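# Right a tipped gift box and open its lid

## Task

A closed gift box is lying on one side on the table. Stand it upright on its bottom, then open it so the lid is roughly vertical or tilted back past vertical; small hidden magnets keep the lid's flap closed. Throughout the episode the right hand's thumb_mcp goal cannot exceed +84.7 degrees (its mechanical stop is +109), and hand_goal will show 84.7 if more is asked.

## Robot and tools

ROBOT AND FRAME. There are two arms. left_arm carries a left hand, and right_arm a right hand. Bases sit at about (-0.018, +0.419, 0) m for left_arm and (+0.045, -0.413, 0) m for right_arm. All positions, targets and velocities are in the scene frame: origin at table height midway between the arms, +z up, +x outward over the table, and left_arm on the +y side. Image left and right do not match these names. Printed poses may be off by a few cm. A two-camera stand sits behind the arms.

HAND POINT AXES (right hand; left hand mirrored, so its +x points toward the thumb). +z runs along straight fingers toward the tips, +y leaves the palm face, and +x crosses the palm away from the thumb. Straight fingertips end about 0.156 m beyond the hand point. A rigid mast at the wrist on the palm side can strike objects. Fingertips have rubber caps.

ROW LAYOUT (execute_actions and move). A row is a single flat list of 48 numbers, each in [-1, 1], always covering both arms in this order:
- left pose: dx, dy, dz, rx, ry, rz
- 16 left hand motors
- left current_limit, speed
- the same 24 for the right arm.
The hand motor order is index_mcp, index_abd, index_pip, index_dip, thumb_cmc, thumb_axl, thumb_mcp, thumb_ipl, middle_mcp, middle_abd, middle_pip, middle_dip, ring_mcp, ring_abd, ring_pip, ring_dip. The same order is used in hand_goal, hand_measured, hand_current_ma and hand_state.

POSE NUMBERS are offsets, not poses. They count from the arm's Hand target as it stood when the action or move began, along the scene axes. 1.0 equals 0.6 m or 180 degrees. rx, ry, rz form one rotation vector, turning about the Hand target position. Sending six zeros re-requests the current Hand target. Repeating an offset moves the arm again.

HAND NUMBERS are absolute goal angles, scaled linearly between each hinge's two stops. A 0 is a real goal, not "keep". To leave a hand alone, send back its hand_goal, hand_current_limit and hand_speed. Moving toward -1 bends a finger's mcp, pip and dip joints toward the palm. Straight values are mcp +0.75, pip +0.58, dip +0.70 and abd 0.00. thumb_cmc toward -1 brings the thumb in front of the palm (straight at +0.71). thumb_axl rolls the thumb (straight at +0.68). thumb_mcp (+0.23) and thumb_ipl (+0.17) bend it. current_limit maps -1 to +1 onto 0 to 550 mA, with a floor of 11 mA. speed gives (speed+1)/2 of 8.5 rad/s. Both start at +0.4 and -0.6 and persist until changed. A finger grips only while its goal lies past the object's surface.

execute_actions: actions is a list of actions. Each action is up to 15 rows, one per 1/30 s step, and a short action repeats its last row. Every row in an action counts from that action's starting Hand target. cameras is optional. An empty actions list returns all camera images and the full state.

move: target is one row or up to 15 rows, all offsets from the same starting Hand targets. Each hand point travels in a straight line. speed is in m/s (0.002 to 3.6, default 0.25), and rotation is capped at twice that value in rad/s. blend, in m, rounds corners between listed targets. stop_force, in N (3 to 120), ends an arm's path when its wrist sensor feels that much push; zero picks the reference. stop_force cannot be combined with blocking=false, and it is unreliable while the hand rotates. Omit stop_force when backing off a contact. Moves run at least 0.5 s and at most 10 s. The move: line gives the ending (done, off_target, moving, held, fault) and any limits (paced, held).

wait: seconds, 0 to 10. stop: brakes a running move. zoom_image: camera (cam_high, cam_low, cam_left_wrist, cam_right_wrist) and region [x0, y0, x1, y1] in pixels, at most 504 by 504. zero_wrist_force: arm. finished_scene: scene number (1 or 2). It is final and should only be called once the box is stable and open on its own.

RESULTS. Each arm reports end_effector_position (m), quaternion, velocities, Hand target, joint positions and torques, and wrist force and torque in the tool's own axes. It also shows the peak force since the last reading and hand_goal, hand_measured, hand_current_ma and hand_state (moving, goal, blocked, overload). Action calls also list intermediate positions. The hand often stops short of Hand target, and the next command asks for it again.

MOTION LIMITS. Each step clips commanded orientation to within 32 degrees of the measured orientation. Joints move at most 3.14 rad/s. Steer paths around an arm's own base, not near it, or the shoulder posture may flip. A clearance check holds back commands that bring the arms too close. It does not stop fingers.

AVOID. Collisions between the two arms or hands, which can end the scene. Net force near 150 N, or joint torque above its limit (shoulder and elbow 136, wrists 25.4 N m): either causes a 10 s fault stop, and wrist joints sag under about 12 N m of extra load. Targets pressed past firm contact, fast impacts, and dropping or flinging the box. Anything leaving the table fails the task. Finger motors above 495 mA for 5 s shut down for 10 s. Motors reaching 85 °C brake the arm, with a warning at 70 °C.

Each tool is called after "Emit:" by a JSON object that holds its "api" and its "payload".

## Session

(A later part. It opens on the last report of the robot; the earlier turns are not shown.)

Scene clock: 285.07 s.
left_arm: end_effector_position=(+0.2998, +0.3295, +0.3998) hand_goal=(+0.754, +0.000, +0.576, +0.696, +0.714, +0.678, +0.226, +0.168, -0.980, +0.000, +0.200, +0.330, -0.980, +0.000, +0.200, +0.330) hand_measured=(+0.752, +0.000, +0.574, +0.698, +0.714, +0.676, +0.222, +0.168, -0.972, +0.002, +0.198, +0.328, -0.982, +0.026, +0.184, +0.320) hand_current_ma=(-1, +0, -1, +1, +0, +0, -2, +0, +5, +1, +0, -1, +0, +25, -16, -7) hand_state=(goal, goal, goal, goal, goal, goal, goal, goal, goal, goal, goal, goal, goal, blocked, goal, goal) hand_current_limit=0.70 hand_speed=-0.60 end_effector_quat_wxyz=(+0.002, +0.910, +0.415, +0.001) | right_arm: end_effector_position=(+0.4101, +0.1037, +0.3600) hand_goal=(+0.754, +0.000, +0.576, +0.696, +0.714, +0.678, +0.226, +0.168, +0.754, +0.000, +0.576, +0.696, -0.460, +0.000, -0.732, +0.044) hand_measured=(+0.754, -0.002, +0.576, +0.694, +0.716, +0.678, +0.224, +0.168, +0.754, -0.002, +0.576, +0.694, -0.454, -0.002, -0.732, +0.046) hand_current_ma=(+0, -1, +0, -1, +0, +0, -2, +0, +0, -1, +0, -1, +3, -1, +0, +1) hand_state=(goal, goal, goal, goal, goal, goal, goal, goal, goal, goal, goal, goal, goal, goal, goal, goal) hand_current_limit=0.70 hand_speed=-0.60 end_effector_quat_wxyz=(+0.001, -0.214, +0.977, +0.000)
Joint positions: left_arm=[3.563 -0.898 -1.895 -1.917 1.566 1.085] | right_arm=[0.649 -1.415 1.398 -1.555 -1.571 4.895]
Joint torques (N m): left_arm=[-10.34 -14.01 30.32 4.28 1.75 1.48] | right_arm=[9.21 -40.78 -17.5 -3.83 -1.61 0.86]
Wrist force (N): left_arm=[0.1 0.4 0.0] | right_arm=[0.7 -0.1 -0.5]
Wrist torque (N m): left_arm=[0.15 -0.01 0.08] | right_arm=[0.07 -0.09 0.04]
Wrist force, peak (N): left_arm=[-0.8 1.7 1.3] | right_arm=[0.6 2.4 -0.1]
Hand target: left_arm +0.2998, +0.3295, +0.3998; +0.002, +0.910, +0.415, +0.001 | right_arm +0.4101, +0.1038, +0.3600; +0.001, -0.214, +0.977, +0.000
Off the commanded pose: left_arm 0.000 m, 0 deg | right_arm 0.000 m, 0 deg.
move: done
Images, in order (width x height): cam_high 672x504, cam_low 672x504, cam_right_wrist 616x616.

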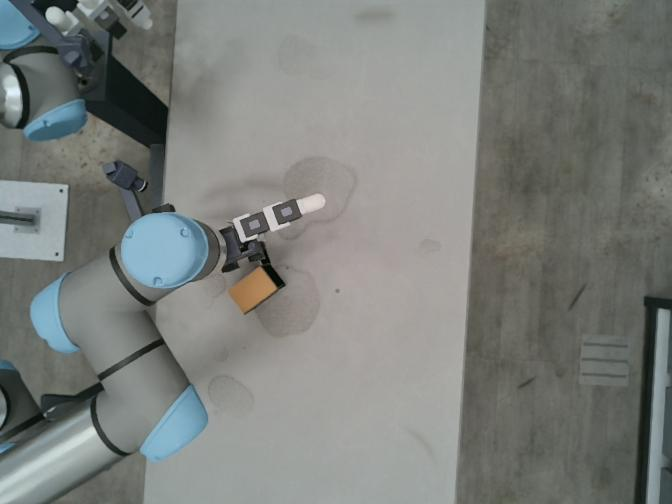

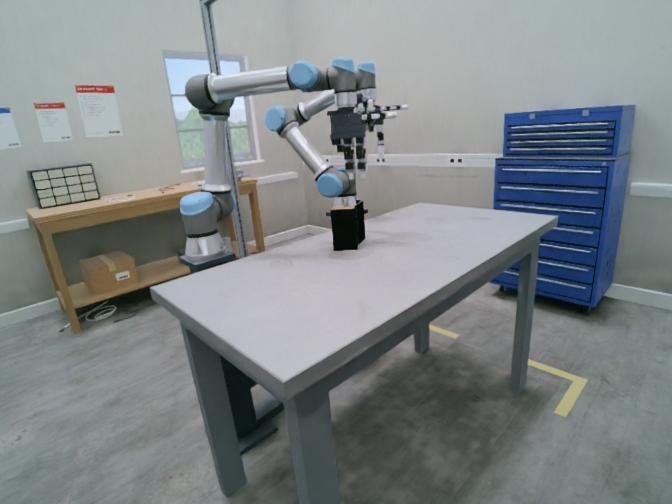

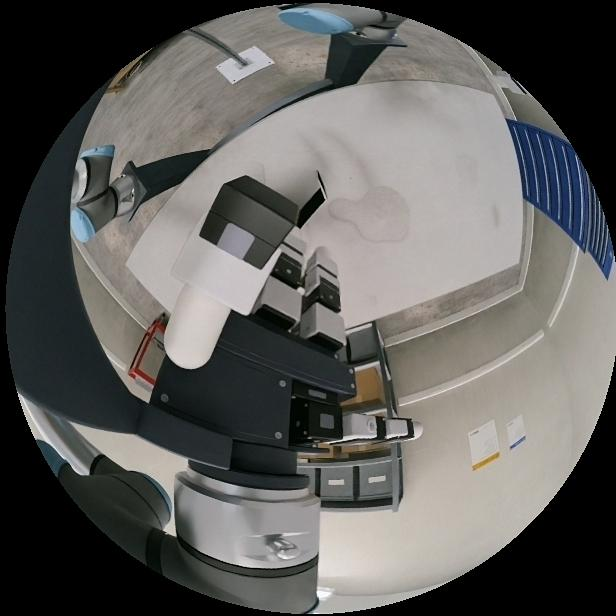

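Emit:
{"api": "move", "payload": {"target": [[0,0,0,0,0,0,0.754,0,0.576,0.696,0.714,0.678,0.226,0.168,-0.98,0,0.2,0.33,-0.98,0,0.2,0.33,0.7,-0.6, 0,0,-0.1333,0,0,0,0.754,0,0.576,0.696,0.714,0.678,0.226,0.168,0.754,0,0.576,0.696,-0.46,0,-0.732,0.044,0.7,-0.6]], "speed": 0.1, "cameras": ["cam_high", "cam_low", "cam_right_wrist"]}}

Emit:
{"api": "zoom_image", "payload": {"camera": "cam_low", "region": [300, 140, 420, 260]}}

Emit:
{"api": "zoom_image", "payload": {"camera": "cam_right_wrist", "region": [200, 120, 400, 320]}}

Scene clock: 287.33 s.
left_arm: end_effector_position=(+0.2998, +0.3295, +0.3998) hand_goal=(+0.754, +0.000, +0.576, +0.696, +0.714, +0.678, +0.226, +0.168, -0.980, +0.000, +0.200, +0.330, -0.980, +0.000, +0.200, +0.330) hand_measured=(+0.752, +0.000, +0.574, +0.698, +0.714, +0.676, +0.222, +0.168, -0.972, +0.002, +0.198, +0.328, -0.982, +0.026, +0.184, +0.320) hand_current_ma=(-1, +0, -1, +1, +0, +0, -2, +0, +5, +1, +0, -1, +0, +25, -16, -7) hand_state=(goal, goal, goal, goal, goal, goal, goal, goal, goal, goal, goal, goal, goal, blocked, goal, goal) hand_current_limit=0.70 hand_speed=-0.60 end_effector_quat_wxyz=(+0.002, +0.910, +0.415, +0.001) | right_arm: end_effector_position=(+0.4100, +0.1038, +0.2800) hand_goal=(+0.754, +0.000, +0.576, +0.696, +0.714, +0.678, +0.226, +0.168, +0.754, +0.000, +0.576, +0.696, -0.460, +0.000, -0.732, +0.044) hand_measured=(+0.754, -0.002, +0.576, +0.694, +0.716, +0.678, +0.224, +0.168, +0.754, -0.002, +0.576, +0.694, -0.454, -0.002, -0.732, +0.046) hand_current_ma=(+0, -1, +0, -1, +0, +0, -2, +0, +0, -1, +0, -1, +4, -1, +0, +1) hand_state=(goal, goal, goal, goal, goal, goal, goal, goal, goal, goal, goal, goal, goal, goal, goal, goal) hand_current_limit=0.70 hand_speed=-0.60 end_effector_quat_wxyz=(+0.001, -0.214, +0.977, +0.000)
Joint positions: left_arm=[3.563 -0.898 -1.895 -1.917 1.566 1.085] | right_arm=[0.649 -1.4 1.584 -1.757 -1.571 4.895]
Joint torques (N m): left_arm=[-12.17 -14.02 30.13 4.21 1.81 1.63] | right_arm=[2.78 -41.8 -23.16 -2.53 -2.52 2.52]
Wrist force (N): left_arm=[0.1 0.0 -0.1] | right_arm=[0.5 0.1 -0.3]
Wrist torque (N m): left_arm=[0.12 -0.02 0.08] | right_arm=[0.10 -0.05 0.03]
Wrist force, peak (N): left_arm=[0.2 0.6 -0.3] | right_arm=[0.3 -0.3 -1.7]
Hand target: left_arm +0.2998, +0.3295, +0.3998; +0.002, +0.910, +0.415, +0.001 | right_arm +0.4101, +0.1038, +0.2801; +0.001, -0.214, +0.977, +0.000
Off the commanded pose: left_arm 0.000 m, 0 deg | right_arm 0.000 m, 0 deg.
move: done
Images, in order (width x height): cam_high 672x504, cam_low 672x504, cam_right_wrist 616x616.

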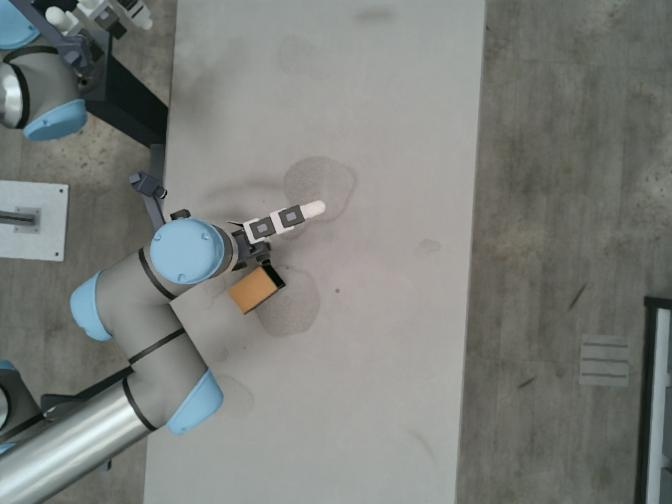

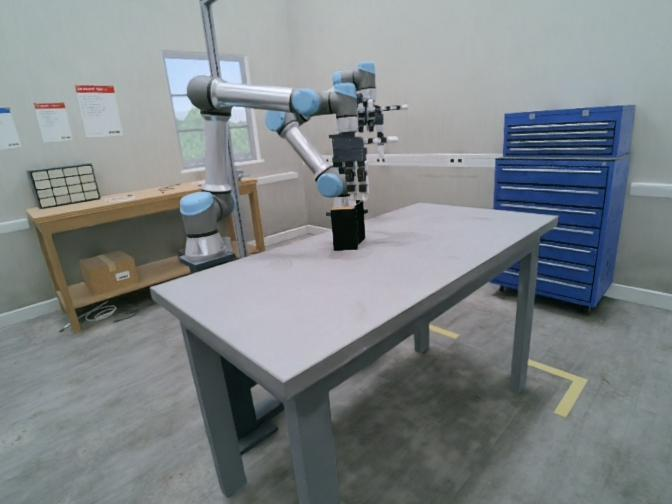

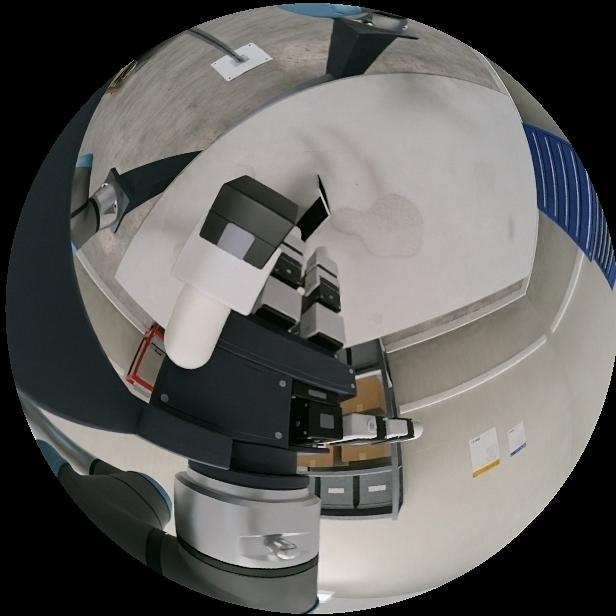

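Scaled by 4.200.

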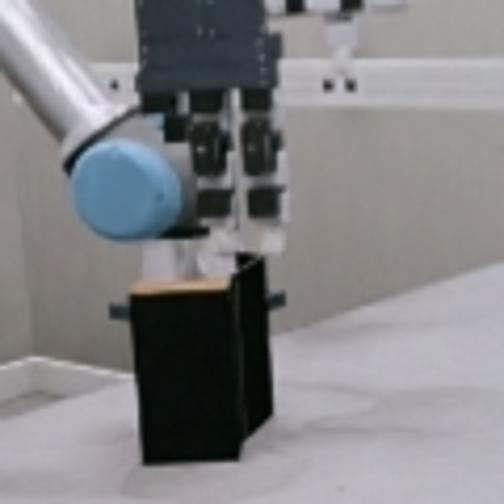

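Scaled by 2.520 from the camera's 616x616 image, which has a finer 880x880 frame.

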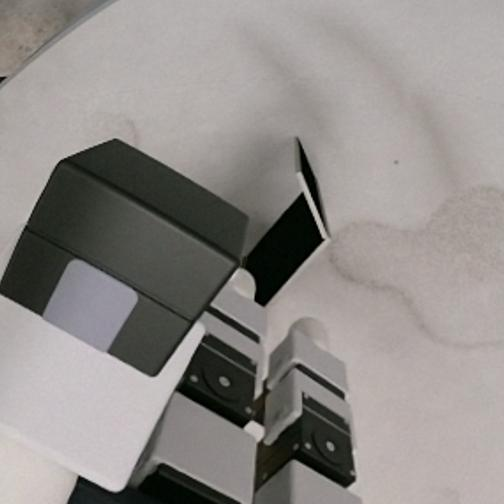

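Emit:
{"api": "move", "payload": {"target": [[0,0,0,0,0,0,0.754,0,0.576,0.696,0.714,0.678,0.226,0.168,-0.98,0,0.2,0.33,-0.98,0,0.2,0.33,0.7,-0.6, 0,0,-0.0567,0,0,0,0.754,0,0.576,0.696,0.714,0.678,0.226,0.168,0.754,0,0.576,0.696,-0.46,0,-0.732,0.044,0.7,-0.6]], "speed": 0.03, "stop_force": 3, "cameras": ["cam_high", "cam_low", "cam_right_wrist"]}}

Emit:
{"api": "zoom_image", "payload": {"camera": "cam_low", "region": [300, 160, 400, 260]}}

Emit:
{"api": "zoom_image", "payload": {"camera": "cam_right_wrist", "region": [240, 150, 380, 290]}}

Emit:
{"api": "zoom_image", "payload": {"camera": "cam_high", "region": [210, 190, 310, 290]}}

Scene clock: 289.87 s.
left_arm: end_effector_position=(+0.2998, +0.3295, +0.3998) hand_goal=(+0.754, +0.000, +0.576, +0.696, +0.714, +0.678, +0.226, +0.168, -0.980, +0.000, +0.200, +0.330, -0.980, +0.000, +0.200, +0.330) hand_measured=(+0.752, +0.000, +0.574, +0.698, +0.714, +0.676, +0.222, +0.168, -0.972, +0.002, +0.198, +0.328, -0.982, +0.026, +0.184, +0.320) hand_current_ma=(-1, +0, -1, +1, +0, +0, -2, +0, +5, +1, +0, -1, +0, +25, -16, -7) hand_state=(goal, goal, goal, goal, goal, goal, goal, goal, goal, goal, goal, goal, goal, blocked, goal, goal) hand_current_limit=0.70 hand_speed=-0.60 end_effector_quat_wxyz=(+0.002, +0.910, +0.415, +0.001) | right_arm: end_effector_position=(+0.4101, +0.1038, +0.2460) hand_goal=(+0.754, +0.000, +0.576, +0.696, +0.714, +0.678, +0.226, +0.168, +0.754, +0.000, +0.576, +0.696, -0.460, +0.000, -0.732, +0.044) hand_measured=(+0.754, -0.002, +0.576, +0.694, +0.716, +0.678, +0.224, +0.168, +0.754, -0.002, +0.576, +0.694, -0.454, -0.002, -0.732, +0.046) hand_current_ma=(+0, -1, +0, -1, +0, +0, -2, +0, +0, -1, +0, -1, +4, -1, +0, +1) hand_state=(goal, goal, goal, goal, goal, goal, goal, goal, goal, goal, goal, goal, goal, goal, goal, goal) hand_current_limit=0.70 hand_speed=-0.60 end_effector_quat_wxyz=(+0.001, -0.214, +0.977, +0.000)
Joint positions: left_arm=[3.563 -0.898 -1.895 -1.917 1.566 1.085] | right_arm=[0.649 -1.382 1.652 -1.843 -1.571 4.895]
Joint torques (N m): left_arm=[-12.02 -13.97 30.02 3.89 1.78 1.39] | right_arm=[-12.29 -42.18 -31.72 -0.6 -1.11 2.68]
Wrist force (N): left_arm=[0.1 0.3 0.2] | right_arm=[0.0 -0.2 -0.5]
Wrist torque (N m): left_arm=[0.12 0.00 0.07] | right_arm=[0.07 0.01 -0.02]
Wrist force, peak (N): left_arm=[0.1 0.6 0.2] | right_arm=[0.6 0.0 -0.8]
Hand target: left_arm +0.2998, +0.3295, +0.3998; +0.002, +0.910, +0.415, +0.001 | right_arm +0.4101, +0.1038, +0.2460; +0.001, -0.214, +0.977, +0.000
Off the commanded pose: left_arm 0.000 m, 0 deg | right_arm 0.000 m, 0 deg.
move: done
Images, in order (width x height): cam_high 672x504, cam_low 672x504, cam_right_wrist 616x616.

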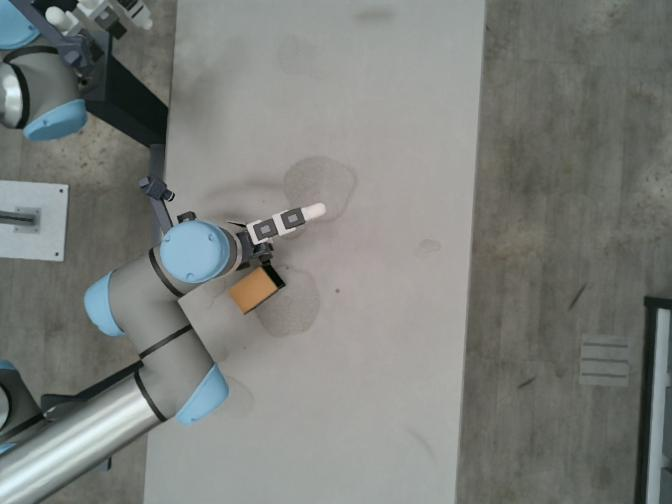

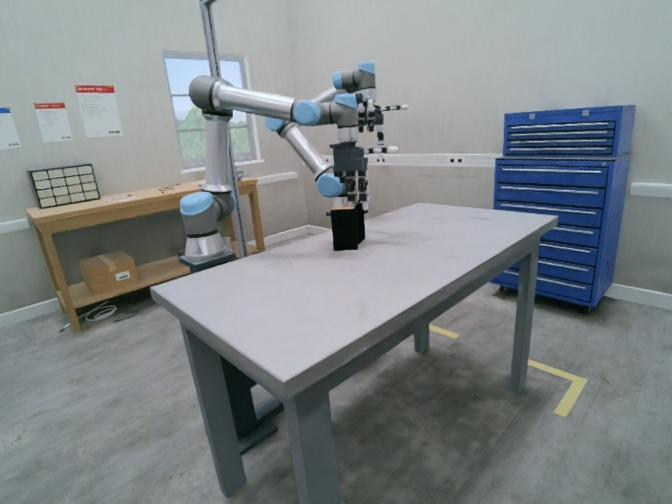

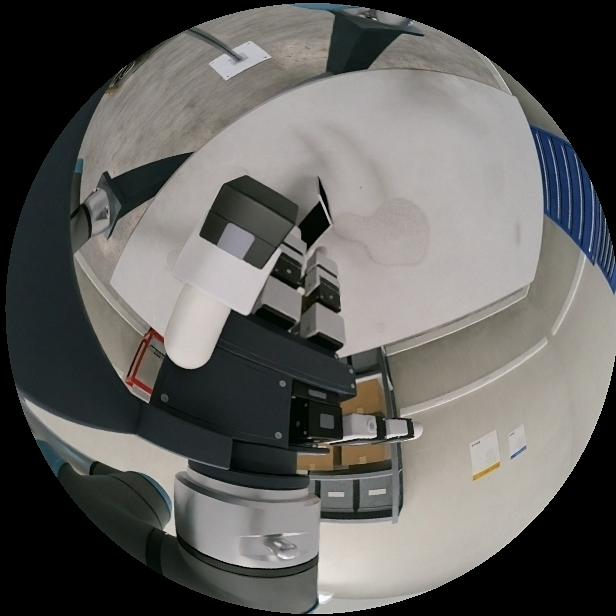

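Scaled by 5.040.

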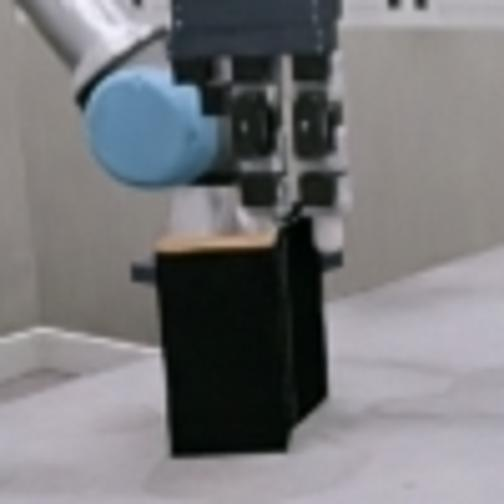

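Scaled by 3.600 from the camera's 616x616 image, which has a finer 880x880 frame.

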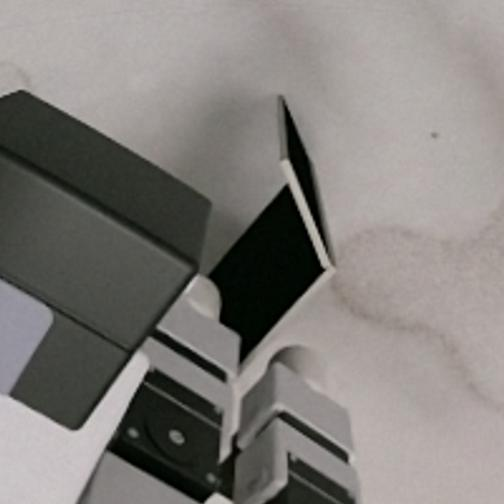

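Scaled by 5.040.

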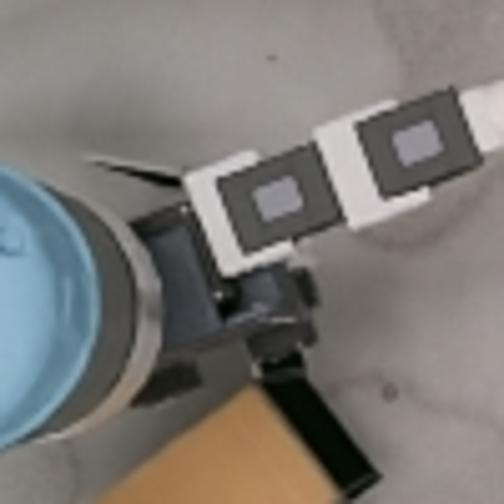

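Emit:
{"api": "move", "payload": {"target": [[0,0,0,0,0,0,0.754,0,0.576,0.696,0.714,0.678,0.226,0.168,-0.98,0,0.2,0.33,-0.98,0,0.2,0.33,0.7,-0.6, 0,0,0,0,0,0,0.754,-0.12,0.576,0.696,0.714,0.678,0.226,0.168,0.754,0.12,0.576,0.696,-0.46,0,-0.732,0.044,0.7,-0.95]]}}

Emit:
{"api": "move", "payload": {"target": [[0,0,0,0,0,0,0.754,0,0.576,0.696,0.714,0.678,0.226,0.168,-0.98,0,0.2,0.33,-0.98,0,0.2,0.33,0.7,-0.6, 0,0,0,0,0,0,0.754,-0.20,0.576,0.696,0.714,0.678,0.226,0.168,0.754,0.20,0.576,0.696,-0.46,0,-0.732,0.044,0.7,-0.95]], "cameras": ["cam_high", "cam_low", "cam_right_wrist"]}}

Emit:
{"api": "zoom_image", "payload": {"camera": "cam_right_wrist", "region": [240, 150, 380, 290]}}

Scene clock: 290.90 s.
left_arm: end_effector_position=(+0.2998, +0.3295, +0.3998) hand_goal=(+0.754, +0.000, +0.576, +0.696, +0.714, +0.678, +0.226, +0.168, -0.980, +0.000, +0.200, +0.330, -0.980, +0.000, +0.200, +0.330) hand_measured=(+0.752, +0.000, +0.574, +0.698, +0.714, +0.676, +0.222, +0.168, -0.972, +0.002, +0.198, +0.328, -0.982, +0.026, +0.184, +0.320) hand_current_ma=(-1, +0, -1, +1, +0, +0, -2, +0, +5, +1, +0, -1, +0, +25, -16, -7) hand_state=(goal, goal, goal, goal, goal, goal, goal, goal, goal, goal, goal, goal, goal, blocked, goal, goal) hand_current_limit=0.70 hand_speed=-0.60 end_effector_quat_wxyz=(+0.002, +0.910, +0.415, +0.001) | right_arm: end_effector_position=(+0.4101, +0.1038, +0.2460) hand_goal=(+0.754, -0.120, +0.576, +0.696, +0.714, +0.678, +0.226, +0.168, +0.754, +0.120, +0.576, +0.696, -0.460, +0.000, -0.732, +0.044) hand_measured=(+0.754, -0.094, +0.576, +0.694, +0.716, +0.678, +0.224, +0.168, +0.754, +0.094, +0.576, +0.694, -0.454, -0.002, -0.732, +0.046) hand_current_ma=(+0, +31, +0, -1, +0, +0, -2, +0, +0, -29, +0, -1, +4, -1, +0, +1) hand_state=(goal, blocked, goal, goal, goal, goal, goal, goal, goal, blocked, goal, goal, goal, goal, goal, goal) hand_current_limit=0.70 hand_speed=-0.95 end_effector_quat_wxyz=(+0.001, -0.214, +0.977, +0.000)
Joint positions: left_arm=[3.563 -0.898 -1.895 -1.917 1.566 1.085] | right_arm=[0.649 -1.382 1.652 -1.843 -1.571 4.895]
Joint torques (N m): left_arm=[-12.1 -14.09 30.33 3.73 1.82 1.34] | right_arm=[-12.75 -42.66 -31.18 -0.68 0.18 2.78]
Wrist force (N): left_arm=[0.2 0.2 0.0] | right_arm=[0.1 -0.2 0.0]
Wrist torque (N m): left_arm=[0.14 -0.02 0.09] | right_arm=[0.03 -0.02 -0.02]
Wrist force, peak (N): left_arm=[0.3 0.5 -0.3] | right_arm=[0.7 0.3 -0.4]
Hand target: left_arm +0.2998, +0.3295, +0.3998; +0.002, +0.910, +0.415, +0.001 | right_arm +0.4101, +0.1038, +0.2460; +0.001, -0.214, +0.977, +0.000
Off the commanded pose: left_arm 0.000 m, 0 deg | right_arm 0.000 m, 0 deg.
move: done

Scene clock: 291.40 s.
left_arm: end_effector_position=(+0.2998, +0.3295, +0.3998) hand_goal=(+0.754, +0.000, +0.576, +0.696, +0.714, +0.678, +0.226, +0.168, -0.980, +0.000, +0.200, +0.330, -0.980, +0.000, +0.200, +0.330) hand_measured=(+0.752, +0.000, +0.574, +0.698, +0.714, +0.676, +0.222, +0.168, -0.972, +0.002, +0.198, +0.328, -0.982, +0.026, +0.184, +0.320) hand_current_ma=(-1, +0, -1, +1, +0, +0, -2, +0, +5, +1, +0, -1, +0, +25, -16, -7) hand_state=(goal, goal, goal, goal, goal, goal, goal, goal, goal, goal, goal, goal, goal, blocked, goal, goal) hand_current_limit=0.70 hand_speed=-0.60 end_effector_quat_wxyz=(+0.002, +0.910, +0.415, +0.001) | right_arm: end_effector_position=(+0.4101, +0.1038, +0.2460) hand_goal=(+0.754, -0.200, +0.576, +0.696, +0.714, +0.678, +0.226, +0.168, +0.754, +0.200, +0.576, +0.696, -0.460, +0.000, -0.732, +0.044) hand_measured=(+0.754, -0.098, +0.576, +0.694, +0.716, +0.678, +0.224, +0.168, +0.754, +0.100, +0.576, +0.694, -0.454, -0.002, -0.732, +0.046) hand_current_ma=(+0, +228, +0, -1, +0, +0, -2, +0, +0, -223, +0, -1, +4, -1, +0, +1) hand_state=(goal, blocked, goal, goal, goal, goal, goal, goal, goal, blocked, goal, goal, goal, goal, goal, goal) hand_current_limit=0.70 hand_speed=-0.95 end_effector_quat_wxyz=(+0.001, -0.214, +0.977, +0.000)
Joint positions: left_arm=[3.563 -0.898 -1.895 -1.917 1.566 1.085] | right_arm=[0.649 -1.382 1.652 -1.843 -1.571 4.895]
Joint torques (N m): left_arm=[-11.61 -14.63 30.57 3.68 1.72 1.44] | right_arm=[-12.26 -42.69 -31.52 -0.68 0.47 2.82]
Wrist force (N): left_arm=[-0.2 0.4 0.2] | right_arm=[0.2 0.1 -0.2]
Wrist torque (N m): left_arm=[0.15 0.03 0.05] | right_arm=[0.08 -0.02 0.00]
Wrist force, peak (N): left_arm=[0.1 0.8 0.1] | right_arm=[0.5 0.0 -0.6]
Hand target: left_arm +0.2998, +0.3295, +0.3998; +0.002, +0.910, +0.415, +0.001 | right_arm +0.4101, +0.1038, +0.2460; +0.001, -0.214, +0.977, +0.000
Off the commanded pose: left_arm 0.000 m, 0 deg | right_arm 0.000 m, 0 deg.
move: done
Images, in order (width x height): cam_high 672x504, cam_low 672x504, cam_right_wrist 616x616.

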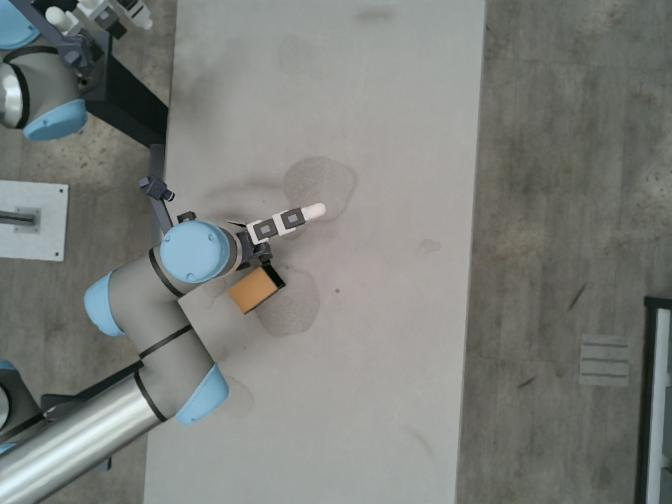

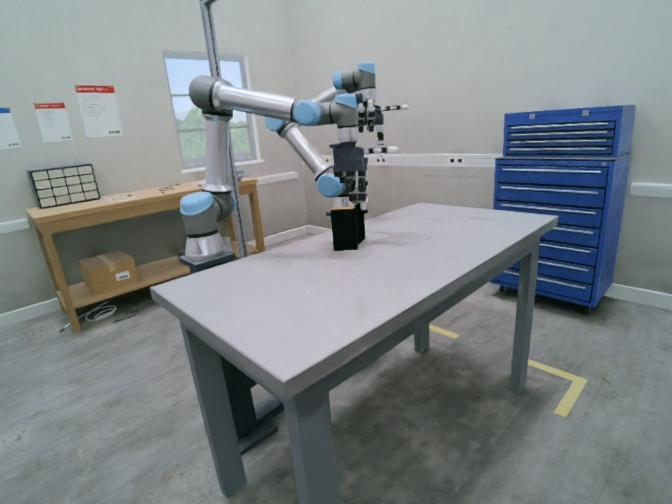

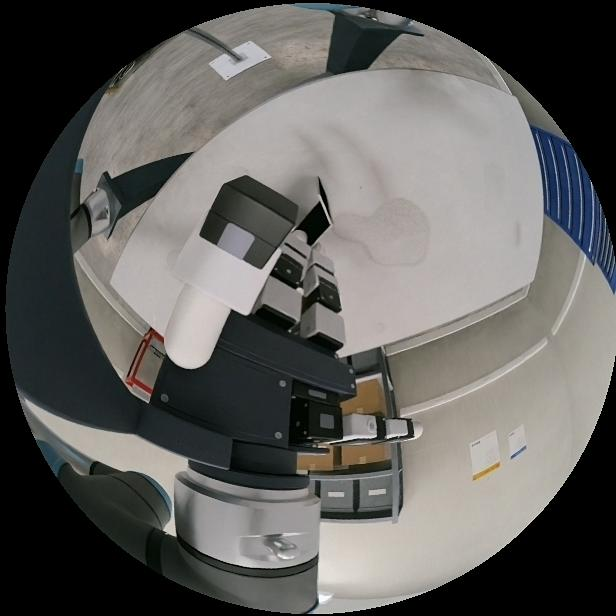

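Scaled by 3.600 from the camera's 616x616 image, which has a finer 880x880 frame.

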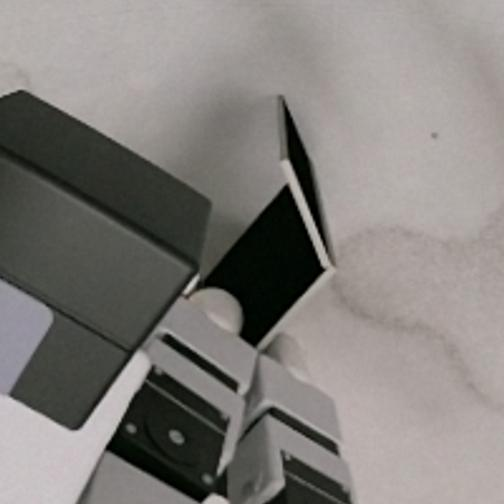

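Emit:
{"api": "move", "payload": {"target": [[0,0,0,0,0,0,0.754,0,0.576,0.696,0.714,0.678,0.226,0.168,-0.98,0,0.2,0.33,-0.98,0,0.2,0.33,0.7,-0.6, 0,0,0,0,0,0,0.754,-0.24,0.576,0.696,0.714,0.678,0.226,0.168,0.754,0.24,0.576,0.696,-0.46,0,-0.732,0.044,0.7,-0.95],[0,0,0,0,0,0,0.754,0,0.576,0.696,0.714,0.678,0.226,0.168,-0.98,0,0.2,0.33,-0.98,0,0.2,0.33,0.7,-0.6, 0.0390,-0.0458,0.0363,0.0235,0.0200,0,0.754,-0.24,0.576,0.696,0.714,0.678,0.226,0.168,0.754,0.24,0.576,0.696,-0.46,0,-0.732,0.044,0.7,-0.95]], "speed": 0.03, "cameras": ["cam_high", "cam_low", "cam_right_wrist"]}}

Emit:
{"api": "zoom_image", "payload": {"camera": "cam_low", "region": [300, 160, 400, 260]}}

Emit:
{"api": "zoom_image", "payload": {"camera": "cam_high", "region": [210, 220, 310, 320]}}

Emit:
{"api": "zoom_image", "payload": {"camera": "cam_right_wrist", "region": [220, 150, 380, 310]}}

Scene clock: 294.57 s.
left_arm: end_effector_position=(+0.2998, +0.3295, +0.3998) hand_goal=(+0.754, +0.000, +0.576, +0.696, +0.714, +0.678, +0.226, +0.168, -0.980, +0.000, +0.200, +0.330, -0.980, +0.000, +0.200, +0.330) hand_measured=(+0.752, +0.000, +0.574, +0.698, +0.714, +0.676, +0.222, +0.168, -0.972, +0.002, +0.198, +0.328, -0.982, +0.026, +0.184, +0.320) hand_current_ma=(-1, +0, -1, +1, +0, +0, -2, +0, +5, +1, +0, -1, +0, +25, -16, -7) hand_state=(goal, goal, goal, goal, goal, goal, goal, goal, goal, goal, goal, goal, goal, blocked, goal, goal) hand_current_limit=0.70 hand_speed=-0.60 end_effector_quat_wxyz=(+0.002, +0.910, +0.415, +0.001) | right_arm: end_effector_position=(+0.4335, +0.0763, +0.2680) hand_goal=(+0.754, -0.240, +0.576, +0.696, +0.714, +0.678, +0.226, +0.168, +0.754, +0.240, +0.576, +0.696, -0.460, +0.000, -0.732, +0.044) hand_measured=(+0.754, -0.100, +0.576, +0.694, +0.716, +0.678, +0.224, +0.168, +0.754, +0.102, +0.576, +0.694, -0.454, -0.002, -0.732, +0.046) hand_current_ma=(+0, +365, +0, -1, +0, +0, -2, +0, +0, -357, +0, -1, +4, -1, +0, +1) hand_state=(goal, blocked, goal, goal, goal, goal, goal, goal, goal, blocked, goal, goal, goal, goal, goal, goal) hand_current_limit=0.70 hand_speed=-0.95 end_effector_quat_wxyz=(-0.022, -0.213, +0.976, +0.043) end_effector_velocity=(-0.001, +0.001, +0.001) end_effector_angular_velocity=(-0.002, -0.006, -0.002)
Joint positions: left_arm=[3.563 -0.898 -1.895 -1.917 1.566 1.085] | right_arm=[0.545 -1.403 1.637 -1.788 -1.475 4.791]
Joint velocities: left_arm=[within noise] | right_arm=[0.005 -0.002 -0.001 -0.002 -0.004 0.007]
Joint torques (N m): left_arm=[-11.79 -13.51 29.94 3.35 1.9 1.18] | right_arm=[11.61 -32.33 -22.9 -4.35 -3.09 2.82]
Wrist force (N): left_arm=[0.4 0.6 -0.1] | right_arm=[0.5 0.2 -0.4]
Wrist torque (N m): left_arm=[0.19 -0.05 0.10] | right_arm=[0.13 -0.05 0.03]
Wrist force, peak (N): left_arm=[0.1 0.7 0.1] | right_arm=[0.5 -0.3 -0.6]
Hand target: left_arm +0.2998, +0.3295, +0.3998; +0.002, +0.910, +0.415, +0.001 | right_arm +0.4335, +0.0763, +0.2678; -0.022, -0.213, +0.976, +0.043
Off the commanded pose: left_arm 0.000 m, 0 deg | right_arm 0.000 m, 0 deg.
move: done
Images, in order (width x height): cam_high 672x504, cam_low 672x504, cam_right_wrist 616x616.

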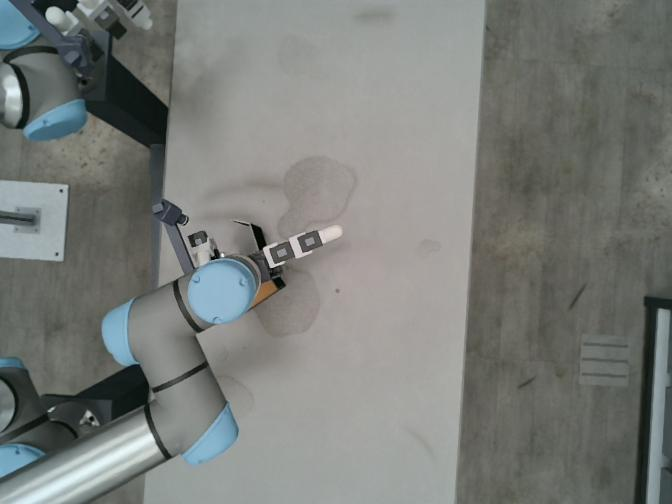

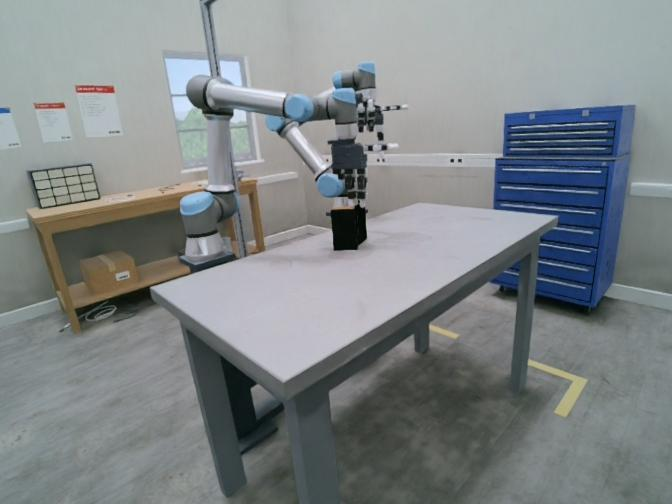

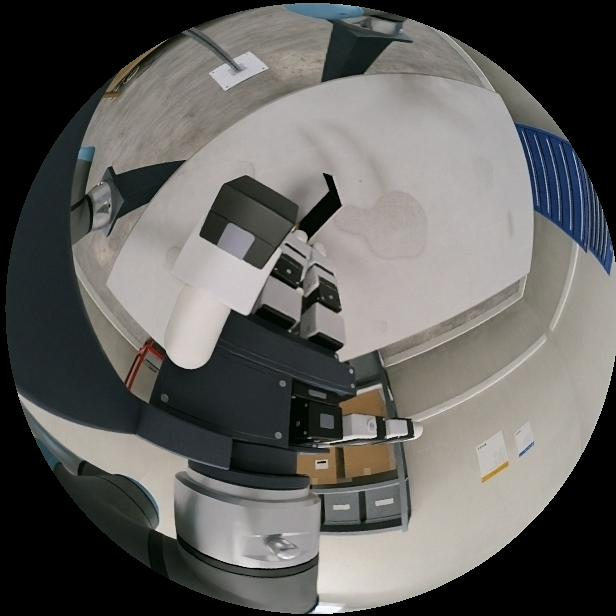

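Scaled by 5.040.

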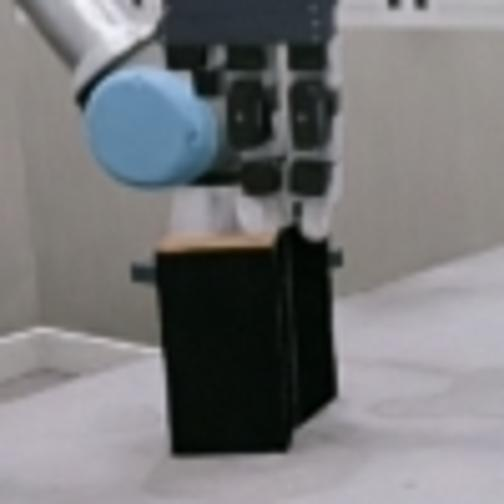

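Scaled by 5.040.

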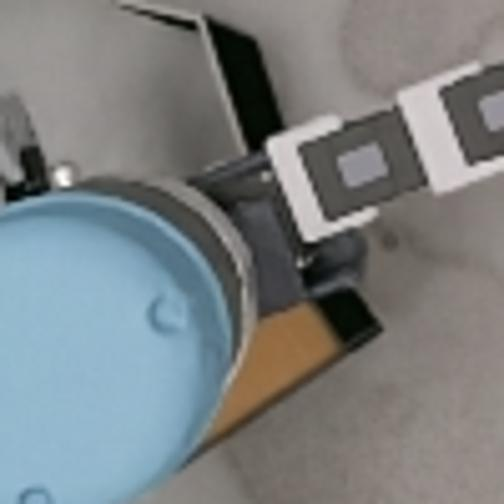

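Scaled by 3.150 from the camera's 616x616 image, which has a finer 880x880 frame.

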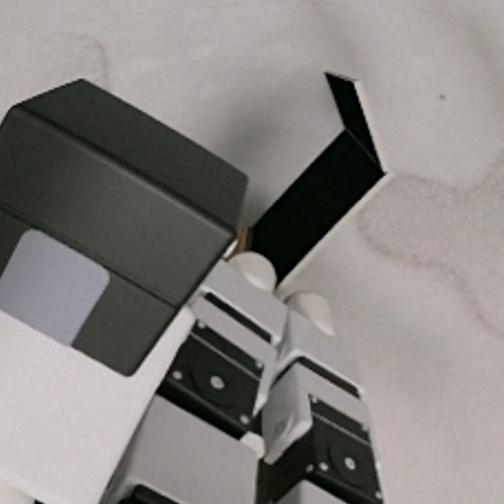

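Emit:
{"api": "move", "payload": {"target": [[0,0,0,0,0,0,0.754,0,0.576,0.696,0.714,0.678,0.226,0.168,-0.98,0,0.2,0.33,-0.98,0,0.2,0.33,0.7,-0.6, 0,0,0,0,0,0,0.754,0.02,0.576,0.696,0.714,0.678,0.226,0.168,0.754,-0.02,0.576,0.696,-0.46,0,-0.732,0.044,0.7,-0.9],[0,0,0,0,0,0,0.754,0,0.576,0.696,0.714,0.678,0.226,0.168,-0.98,0,0.2,0.33,-0.98,0,0.2,0.33,0.7,-0.6, -0.039,0.0458,-0.04,-0.0235,-0.0200,0,0.754,0.02,0.576,0.696,0.714,0.678,0.226,0.168,0.754,-0.02,0.576,0.696,-0.46,0,-0.732,0.044,0.7,-0.9],[0,0,0,0,0,0,0.754,0,0.576,0.696,0.714,0.678,0.226,0.168,-0.98,0,0.2,0.33,-0.98,0,0.2,0.33,0.7,-0.6, -0.039,0.0458,-0.0663,-0.0235,-0.0200,0,0.754,0.02,0.576,0.696,0.714,0.678,0.226,0.168,0.754,-0.02,0.576,0.696,-0.46,0,-0.732,0.044,0.7,-0.9]], "speed": 0.05, "cameras": ["cam_high", "cam_low", "cam_right_wrist"]}}

Emit:
{"api": "zoom_image", "payload": {"camera": "cam_right_wrist", "region": [220, 150, 380, 310]}}

Emit:
{"api": "zoom_image", "payload": {"camera": "cam_low", "region": [300, 160, 400, 260]}}

Scene clock: 300.07 s.
left_arm: end_effector_position=(+0.2998, +0.3295, +0.3998) hand_goal=(+0.754, +0.000, +0.576, +0.696, +0.714, +0.678, +0.226, +0.168, -0.980, +0.000, +0.200, +0.330, -0.980, +0.000, +0.200, +0.330) hand_measured=(+0.752, +0.000, +0.574, +0.698, +0.714, +0.676, +0.222, +0.168, -0.972, +0.002, +0.198, +0.328, -0.982, +0.026, +0.184, +0.320) hand_current_ma=(-1, +0, -1, +1, +0, +0, -2, +0, +5, +1, +0, -1, +0, +25, -16, -7) hand_state=(goal, goal, goal, goal, goal, goal, goal, goal, goal, goal, goal, goal, goal, blocked, goal, goal) hand_current_limit=0.70 hand_speed=-0.60 end_effector_quat_wxyz=(+0.002, +0.910, +0.415, +0.001) | right_arm: end_effector_position=(+0.4100, +0.1038, +0.2279) hand_goal=(+0.754, +0.020, +0.576, +0.696, +0.714, +0.678, +0.226, +0.168, +0.754, -0.020, +0.576, +0.696, -0.460, +0.000, -0.732, +0.044) hand_measured=(+0.754, +0.016, +0.576, +0.694, +0.716, +0.678, +0.224, +0.168, +0.754, -0.016, +0.576, +0.694, -0.454, -0.002, -0.732, +0.046) hand_current_ma=(+0, -1, +0, -1, +0, +0, -2, +0, +0, +1, +0, -1, +4, -1, +0, +1) hand_state=(goal, goal, goal, goal, goal, goal, goal, goal, goal, goal, goal, goal, goal, goal, goal, goal) hand_current_limit=0.70 hand_speed=-0.90 end_effector_quat_wxyz=(+0.001, -0.214, +0.977, +0.000) end_effector_velocity=(+0.001, +0.000, +0.002) end_effector_angular_velocity=(-0.001, +0.001, -0.001)
Joint positions: left_arm=[3.563 -0.898 -1.895 -1.917 1.566 1.085] | right_arm=[0.649 -1.369 1.685 -1.888 -1.571 4.895]
Joint velocities: left_arm=[within noise] | right_arm=[-0.001 0 -0.004 0.006 0 0]
Joint torques (N m): left_arm=[-11.74 -13.23 29.87 2.76 1.86 1.14] | right_arm=[-13.33 -42.19 -31.39 -0.68 2.83 -2.97]
Wrist force (N): left_arm=[0.4 0.5 0.1] | right_arm=[0.5 0.1 -0.5]
Wrist torque (N m): left_arm=[0.16 -0.05 0.09] | right_arm=[0.10 -0.05 0.02]
Wrist force, peak (N): left_arm=[0.4 0.5 0.3] | right_arm=[0.1 -0.1 -1.3]
Hand target: left_arm +0.2998, +0.3295, +0.3998; +0.002, +0.910, +0.415, +0.001 | right_arm +0.4101, +0.1038, +0.2280; +0.001, -0.214, +0.977, +0.000
Off the commanded pose: left_arm 0.000 m, 0 deg | right_arm 0.000 m, 0 deg.
move: done
Images, in order (width x height): cam_high 672x504, cam_low 672x504, cam_right_wrist 616x616.

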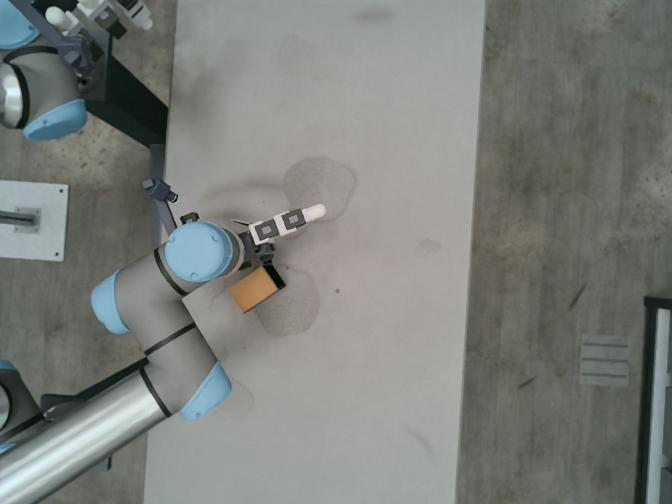

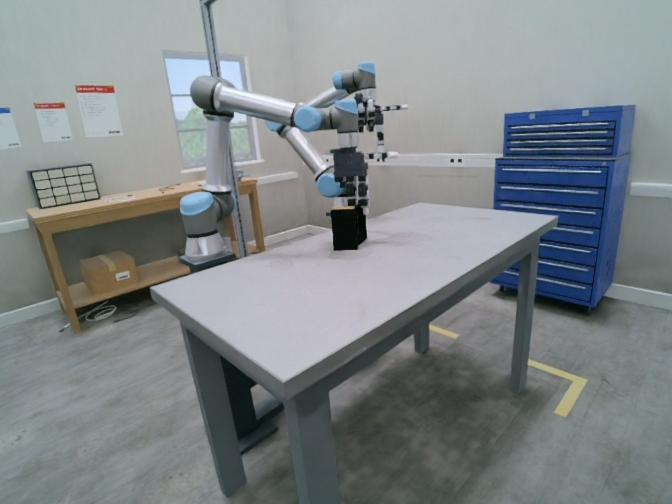

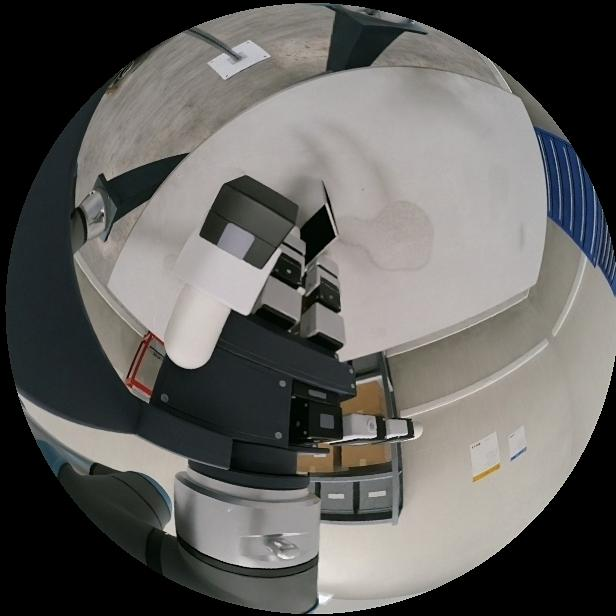

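Scaled by 3.150 from the camera's 616x616 image, which has a finer 880x880 frame.

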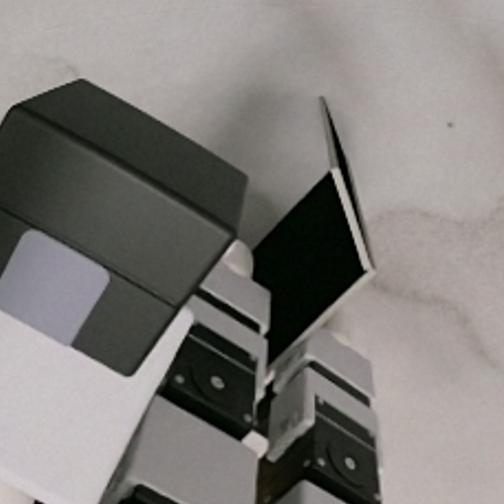

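Scaled by 5.040.

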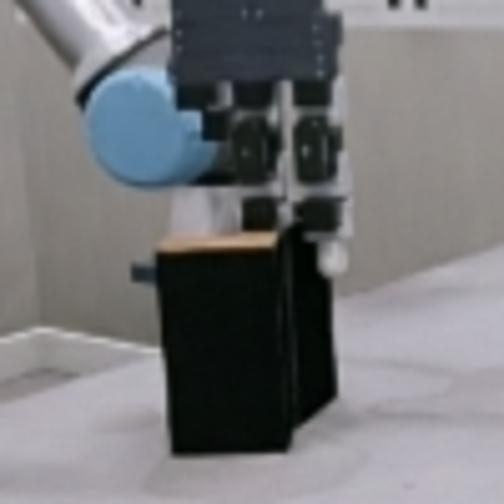

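Emit:
{"api": "move", "payload": {"target": [[0,0,0,0,0,0,0.754,0,0.576,0.696,0.714,0.678,0.226,0.168,-0.98,0,0.2,0.33,-0.98,0,0.2,0.33,0.7,-0.6, 0,0,0,0,0,0,0.754,-0.12,0.576,0.696,0.714,0.678,0.226,0.168,0.754,0.12,0.576,0.696,-0.46,0,-0.732,0.044,0.7,-0.95],[0,0,0,0,0,0,0.754,0,0.576,0.696,0.714,0.678,0.226,0.168,-0.98,0,0.2,0.33,-0.98,0,0.2,0.33,0.7,-0.6, 0,0,0,0,0,0,0.754,-0.20,0.576,0.696,0.714,0.678,0.226,0.168,0.754,0.20,0.576,0.696,-0.46,0,-0.732,0.044,0.7,-0.95]], "cameras": ["cam_right_wrist", "cam_low"]}}

Emit:
{"api": "zoom_image", "payload": {"camera": "cam_right_wrist", "region": [220, 150, 380, 310]}}

Emit:
{"api": "zoom_image", "payload": {"camera": "cam_low", "region": [300, 160, 400, 260]}}

Scene clock: 301.60 s.
left_arm: end_effector_position=(+0.2998, +0.3295, +0.3998) hand_goal=(+0.754, +0.000, +0.576, +0.696, +0.714, +0.678, +0.226, +0.168, -0.980, +0.000, +0.200, +0.330, -0.980, +0.000, +0.200, +0.330) hand_measured=(+0.752, +0.000, +0.574, +0.698, +0.714, +0.676, +0.222, +0.168, -0.972, +0.002, +0.198, +0.328, -0.982, +0.026, +0.184, +0.320) hand_current_ma=(-1, +0, -1, +1, +0, +0, -2, +0, +5, +1, +0, -1, +0, +25, -16, -7) hand_state=(goal, goal, goal, goal, goal, goal, goal, goal, goal, goal, goal, goal, goal, blocked, goal, goal) hand_current_limit=0.70 hand_speed=-0.60 end_effector_quat_wxyz=(+0.002, +0.910, +0.415, +0.001) | right_arm: end_effector_position=(+0.4101, +0.1038, +0.2280) hand_goal=(+0.754, -0.200, +0.576, +0.696, +0.714, +0.678, +0.226, +0.168, +0.754, +0.200, +0.576, +0.696, -0.460, +0.000, -0.732, +0.044) hand_measured=(+0.754, -0.080, +0.576, +0.694, +0.716, +0.678, +0.224, +0.168, +0.754, +0.086, +0.576, +0.694, -0.454, -0.002, -0.732, +0.046) hand_current_ma=(+0, +288, +0, -1, +0, +0, -2, +0, +0, -267, +0, -1, +4, -1, +0, +1) hand_state=(goal, blocked, goal, goal, goal, goal, goal, goal, goal, blocked, goal, goal, goal, goal, goal, goal) hand_current_limit=0.70 hand_speed=-0.95 end_effector_quat_wxyz=(+0.001, -0.214, +0.977, +0.000)
Joint positions: left_arm=[3.563 -0.898 -1.895 -1.917 1.566 1.085] | right_arm=[0.649 -1.369 1.685 -1.888 -1.571 4.895]
Joint torques (N m): left_arm=[-11.66 -14.41 29.91 2.57 1.78 1.17] | right_arm=[-12.94 -42.38 -31.17 -3.36 2.37 -2.66]
Wrist force (N): left_arm=[0.1 0.4 -0.2] | right_arm=[0.3 -0.2 0.1]
Wrist torque (N m): left_arm=[0.17 -0.01 0.07] | right_arm=[0.05 -0.01 0.01]
Wrist force, peak (N): left_arm=[0.3 0.7 0.1] | right_arm=[0.8 0.1 0.3]
Hand target: left_arm +0.2998, +0.3295, +0.3998; +0.002, +0.910, +0.415, +0.001 | right_arm +0.4101, +0.1038, +0.2280; +0.001, -0.214, +0.977, +0.000
Off the commanded pose: left_arm 0.000 m, 0 deg | right_arm 0.000 m, 0 deg.
move: done
Images, in order (width x height): cam_low 672x504, cam_right_wrist 616x616.

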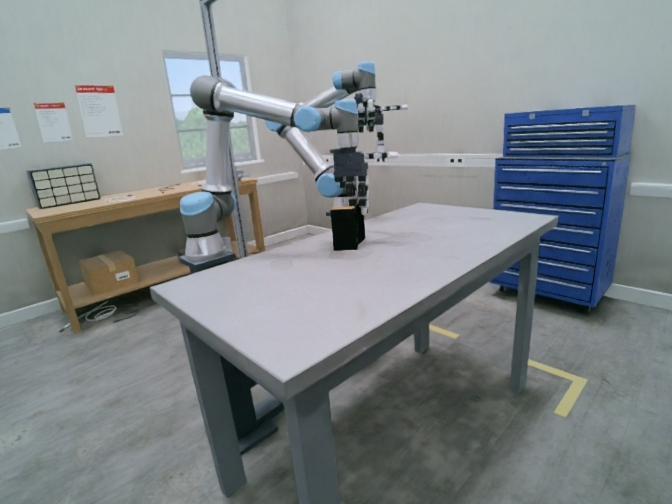

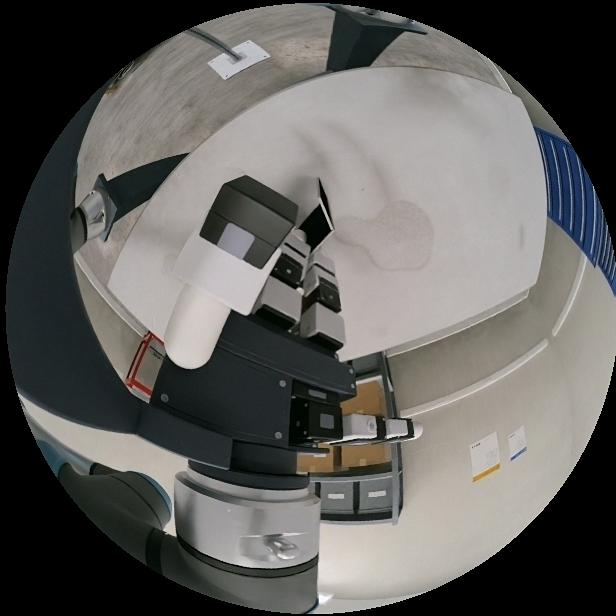

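Scaled by 3.150 from the camera's 616x616 image, which has a finer 880x880 frame.

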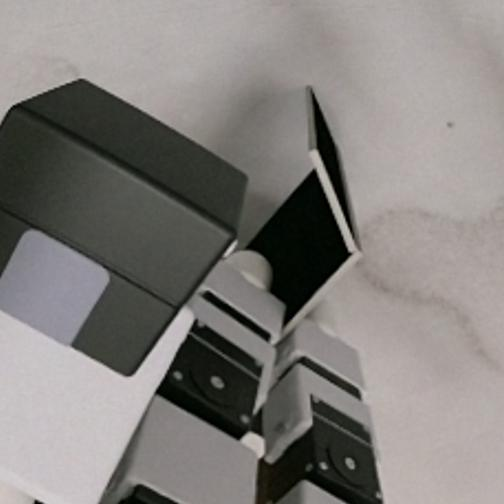

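Scaled by 5.040.

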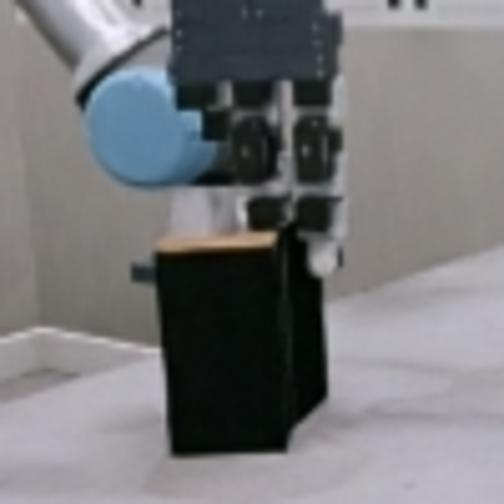

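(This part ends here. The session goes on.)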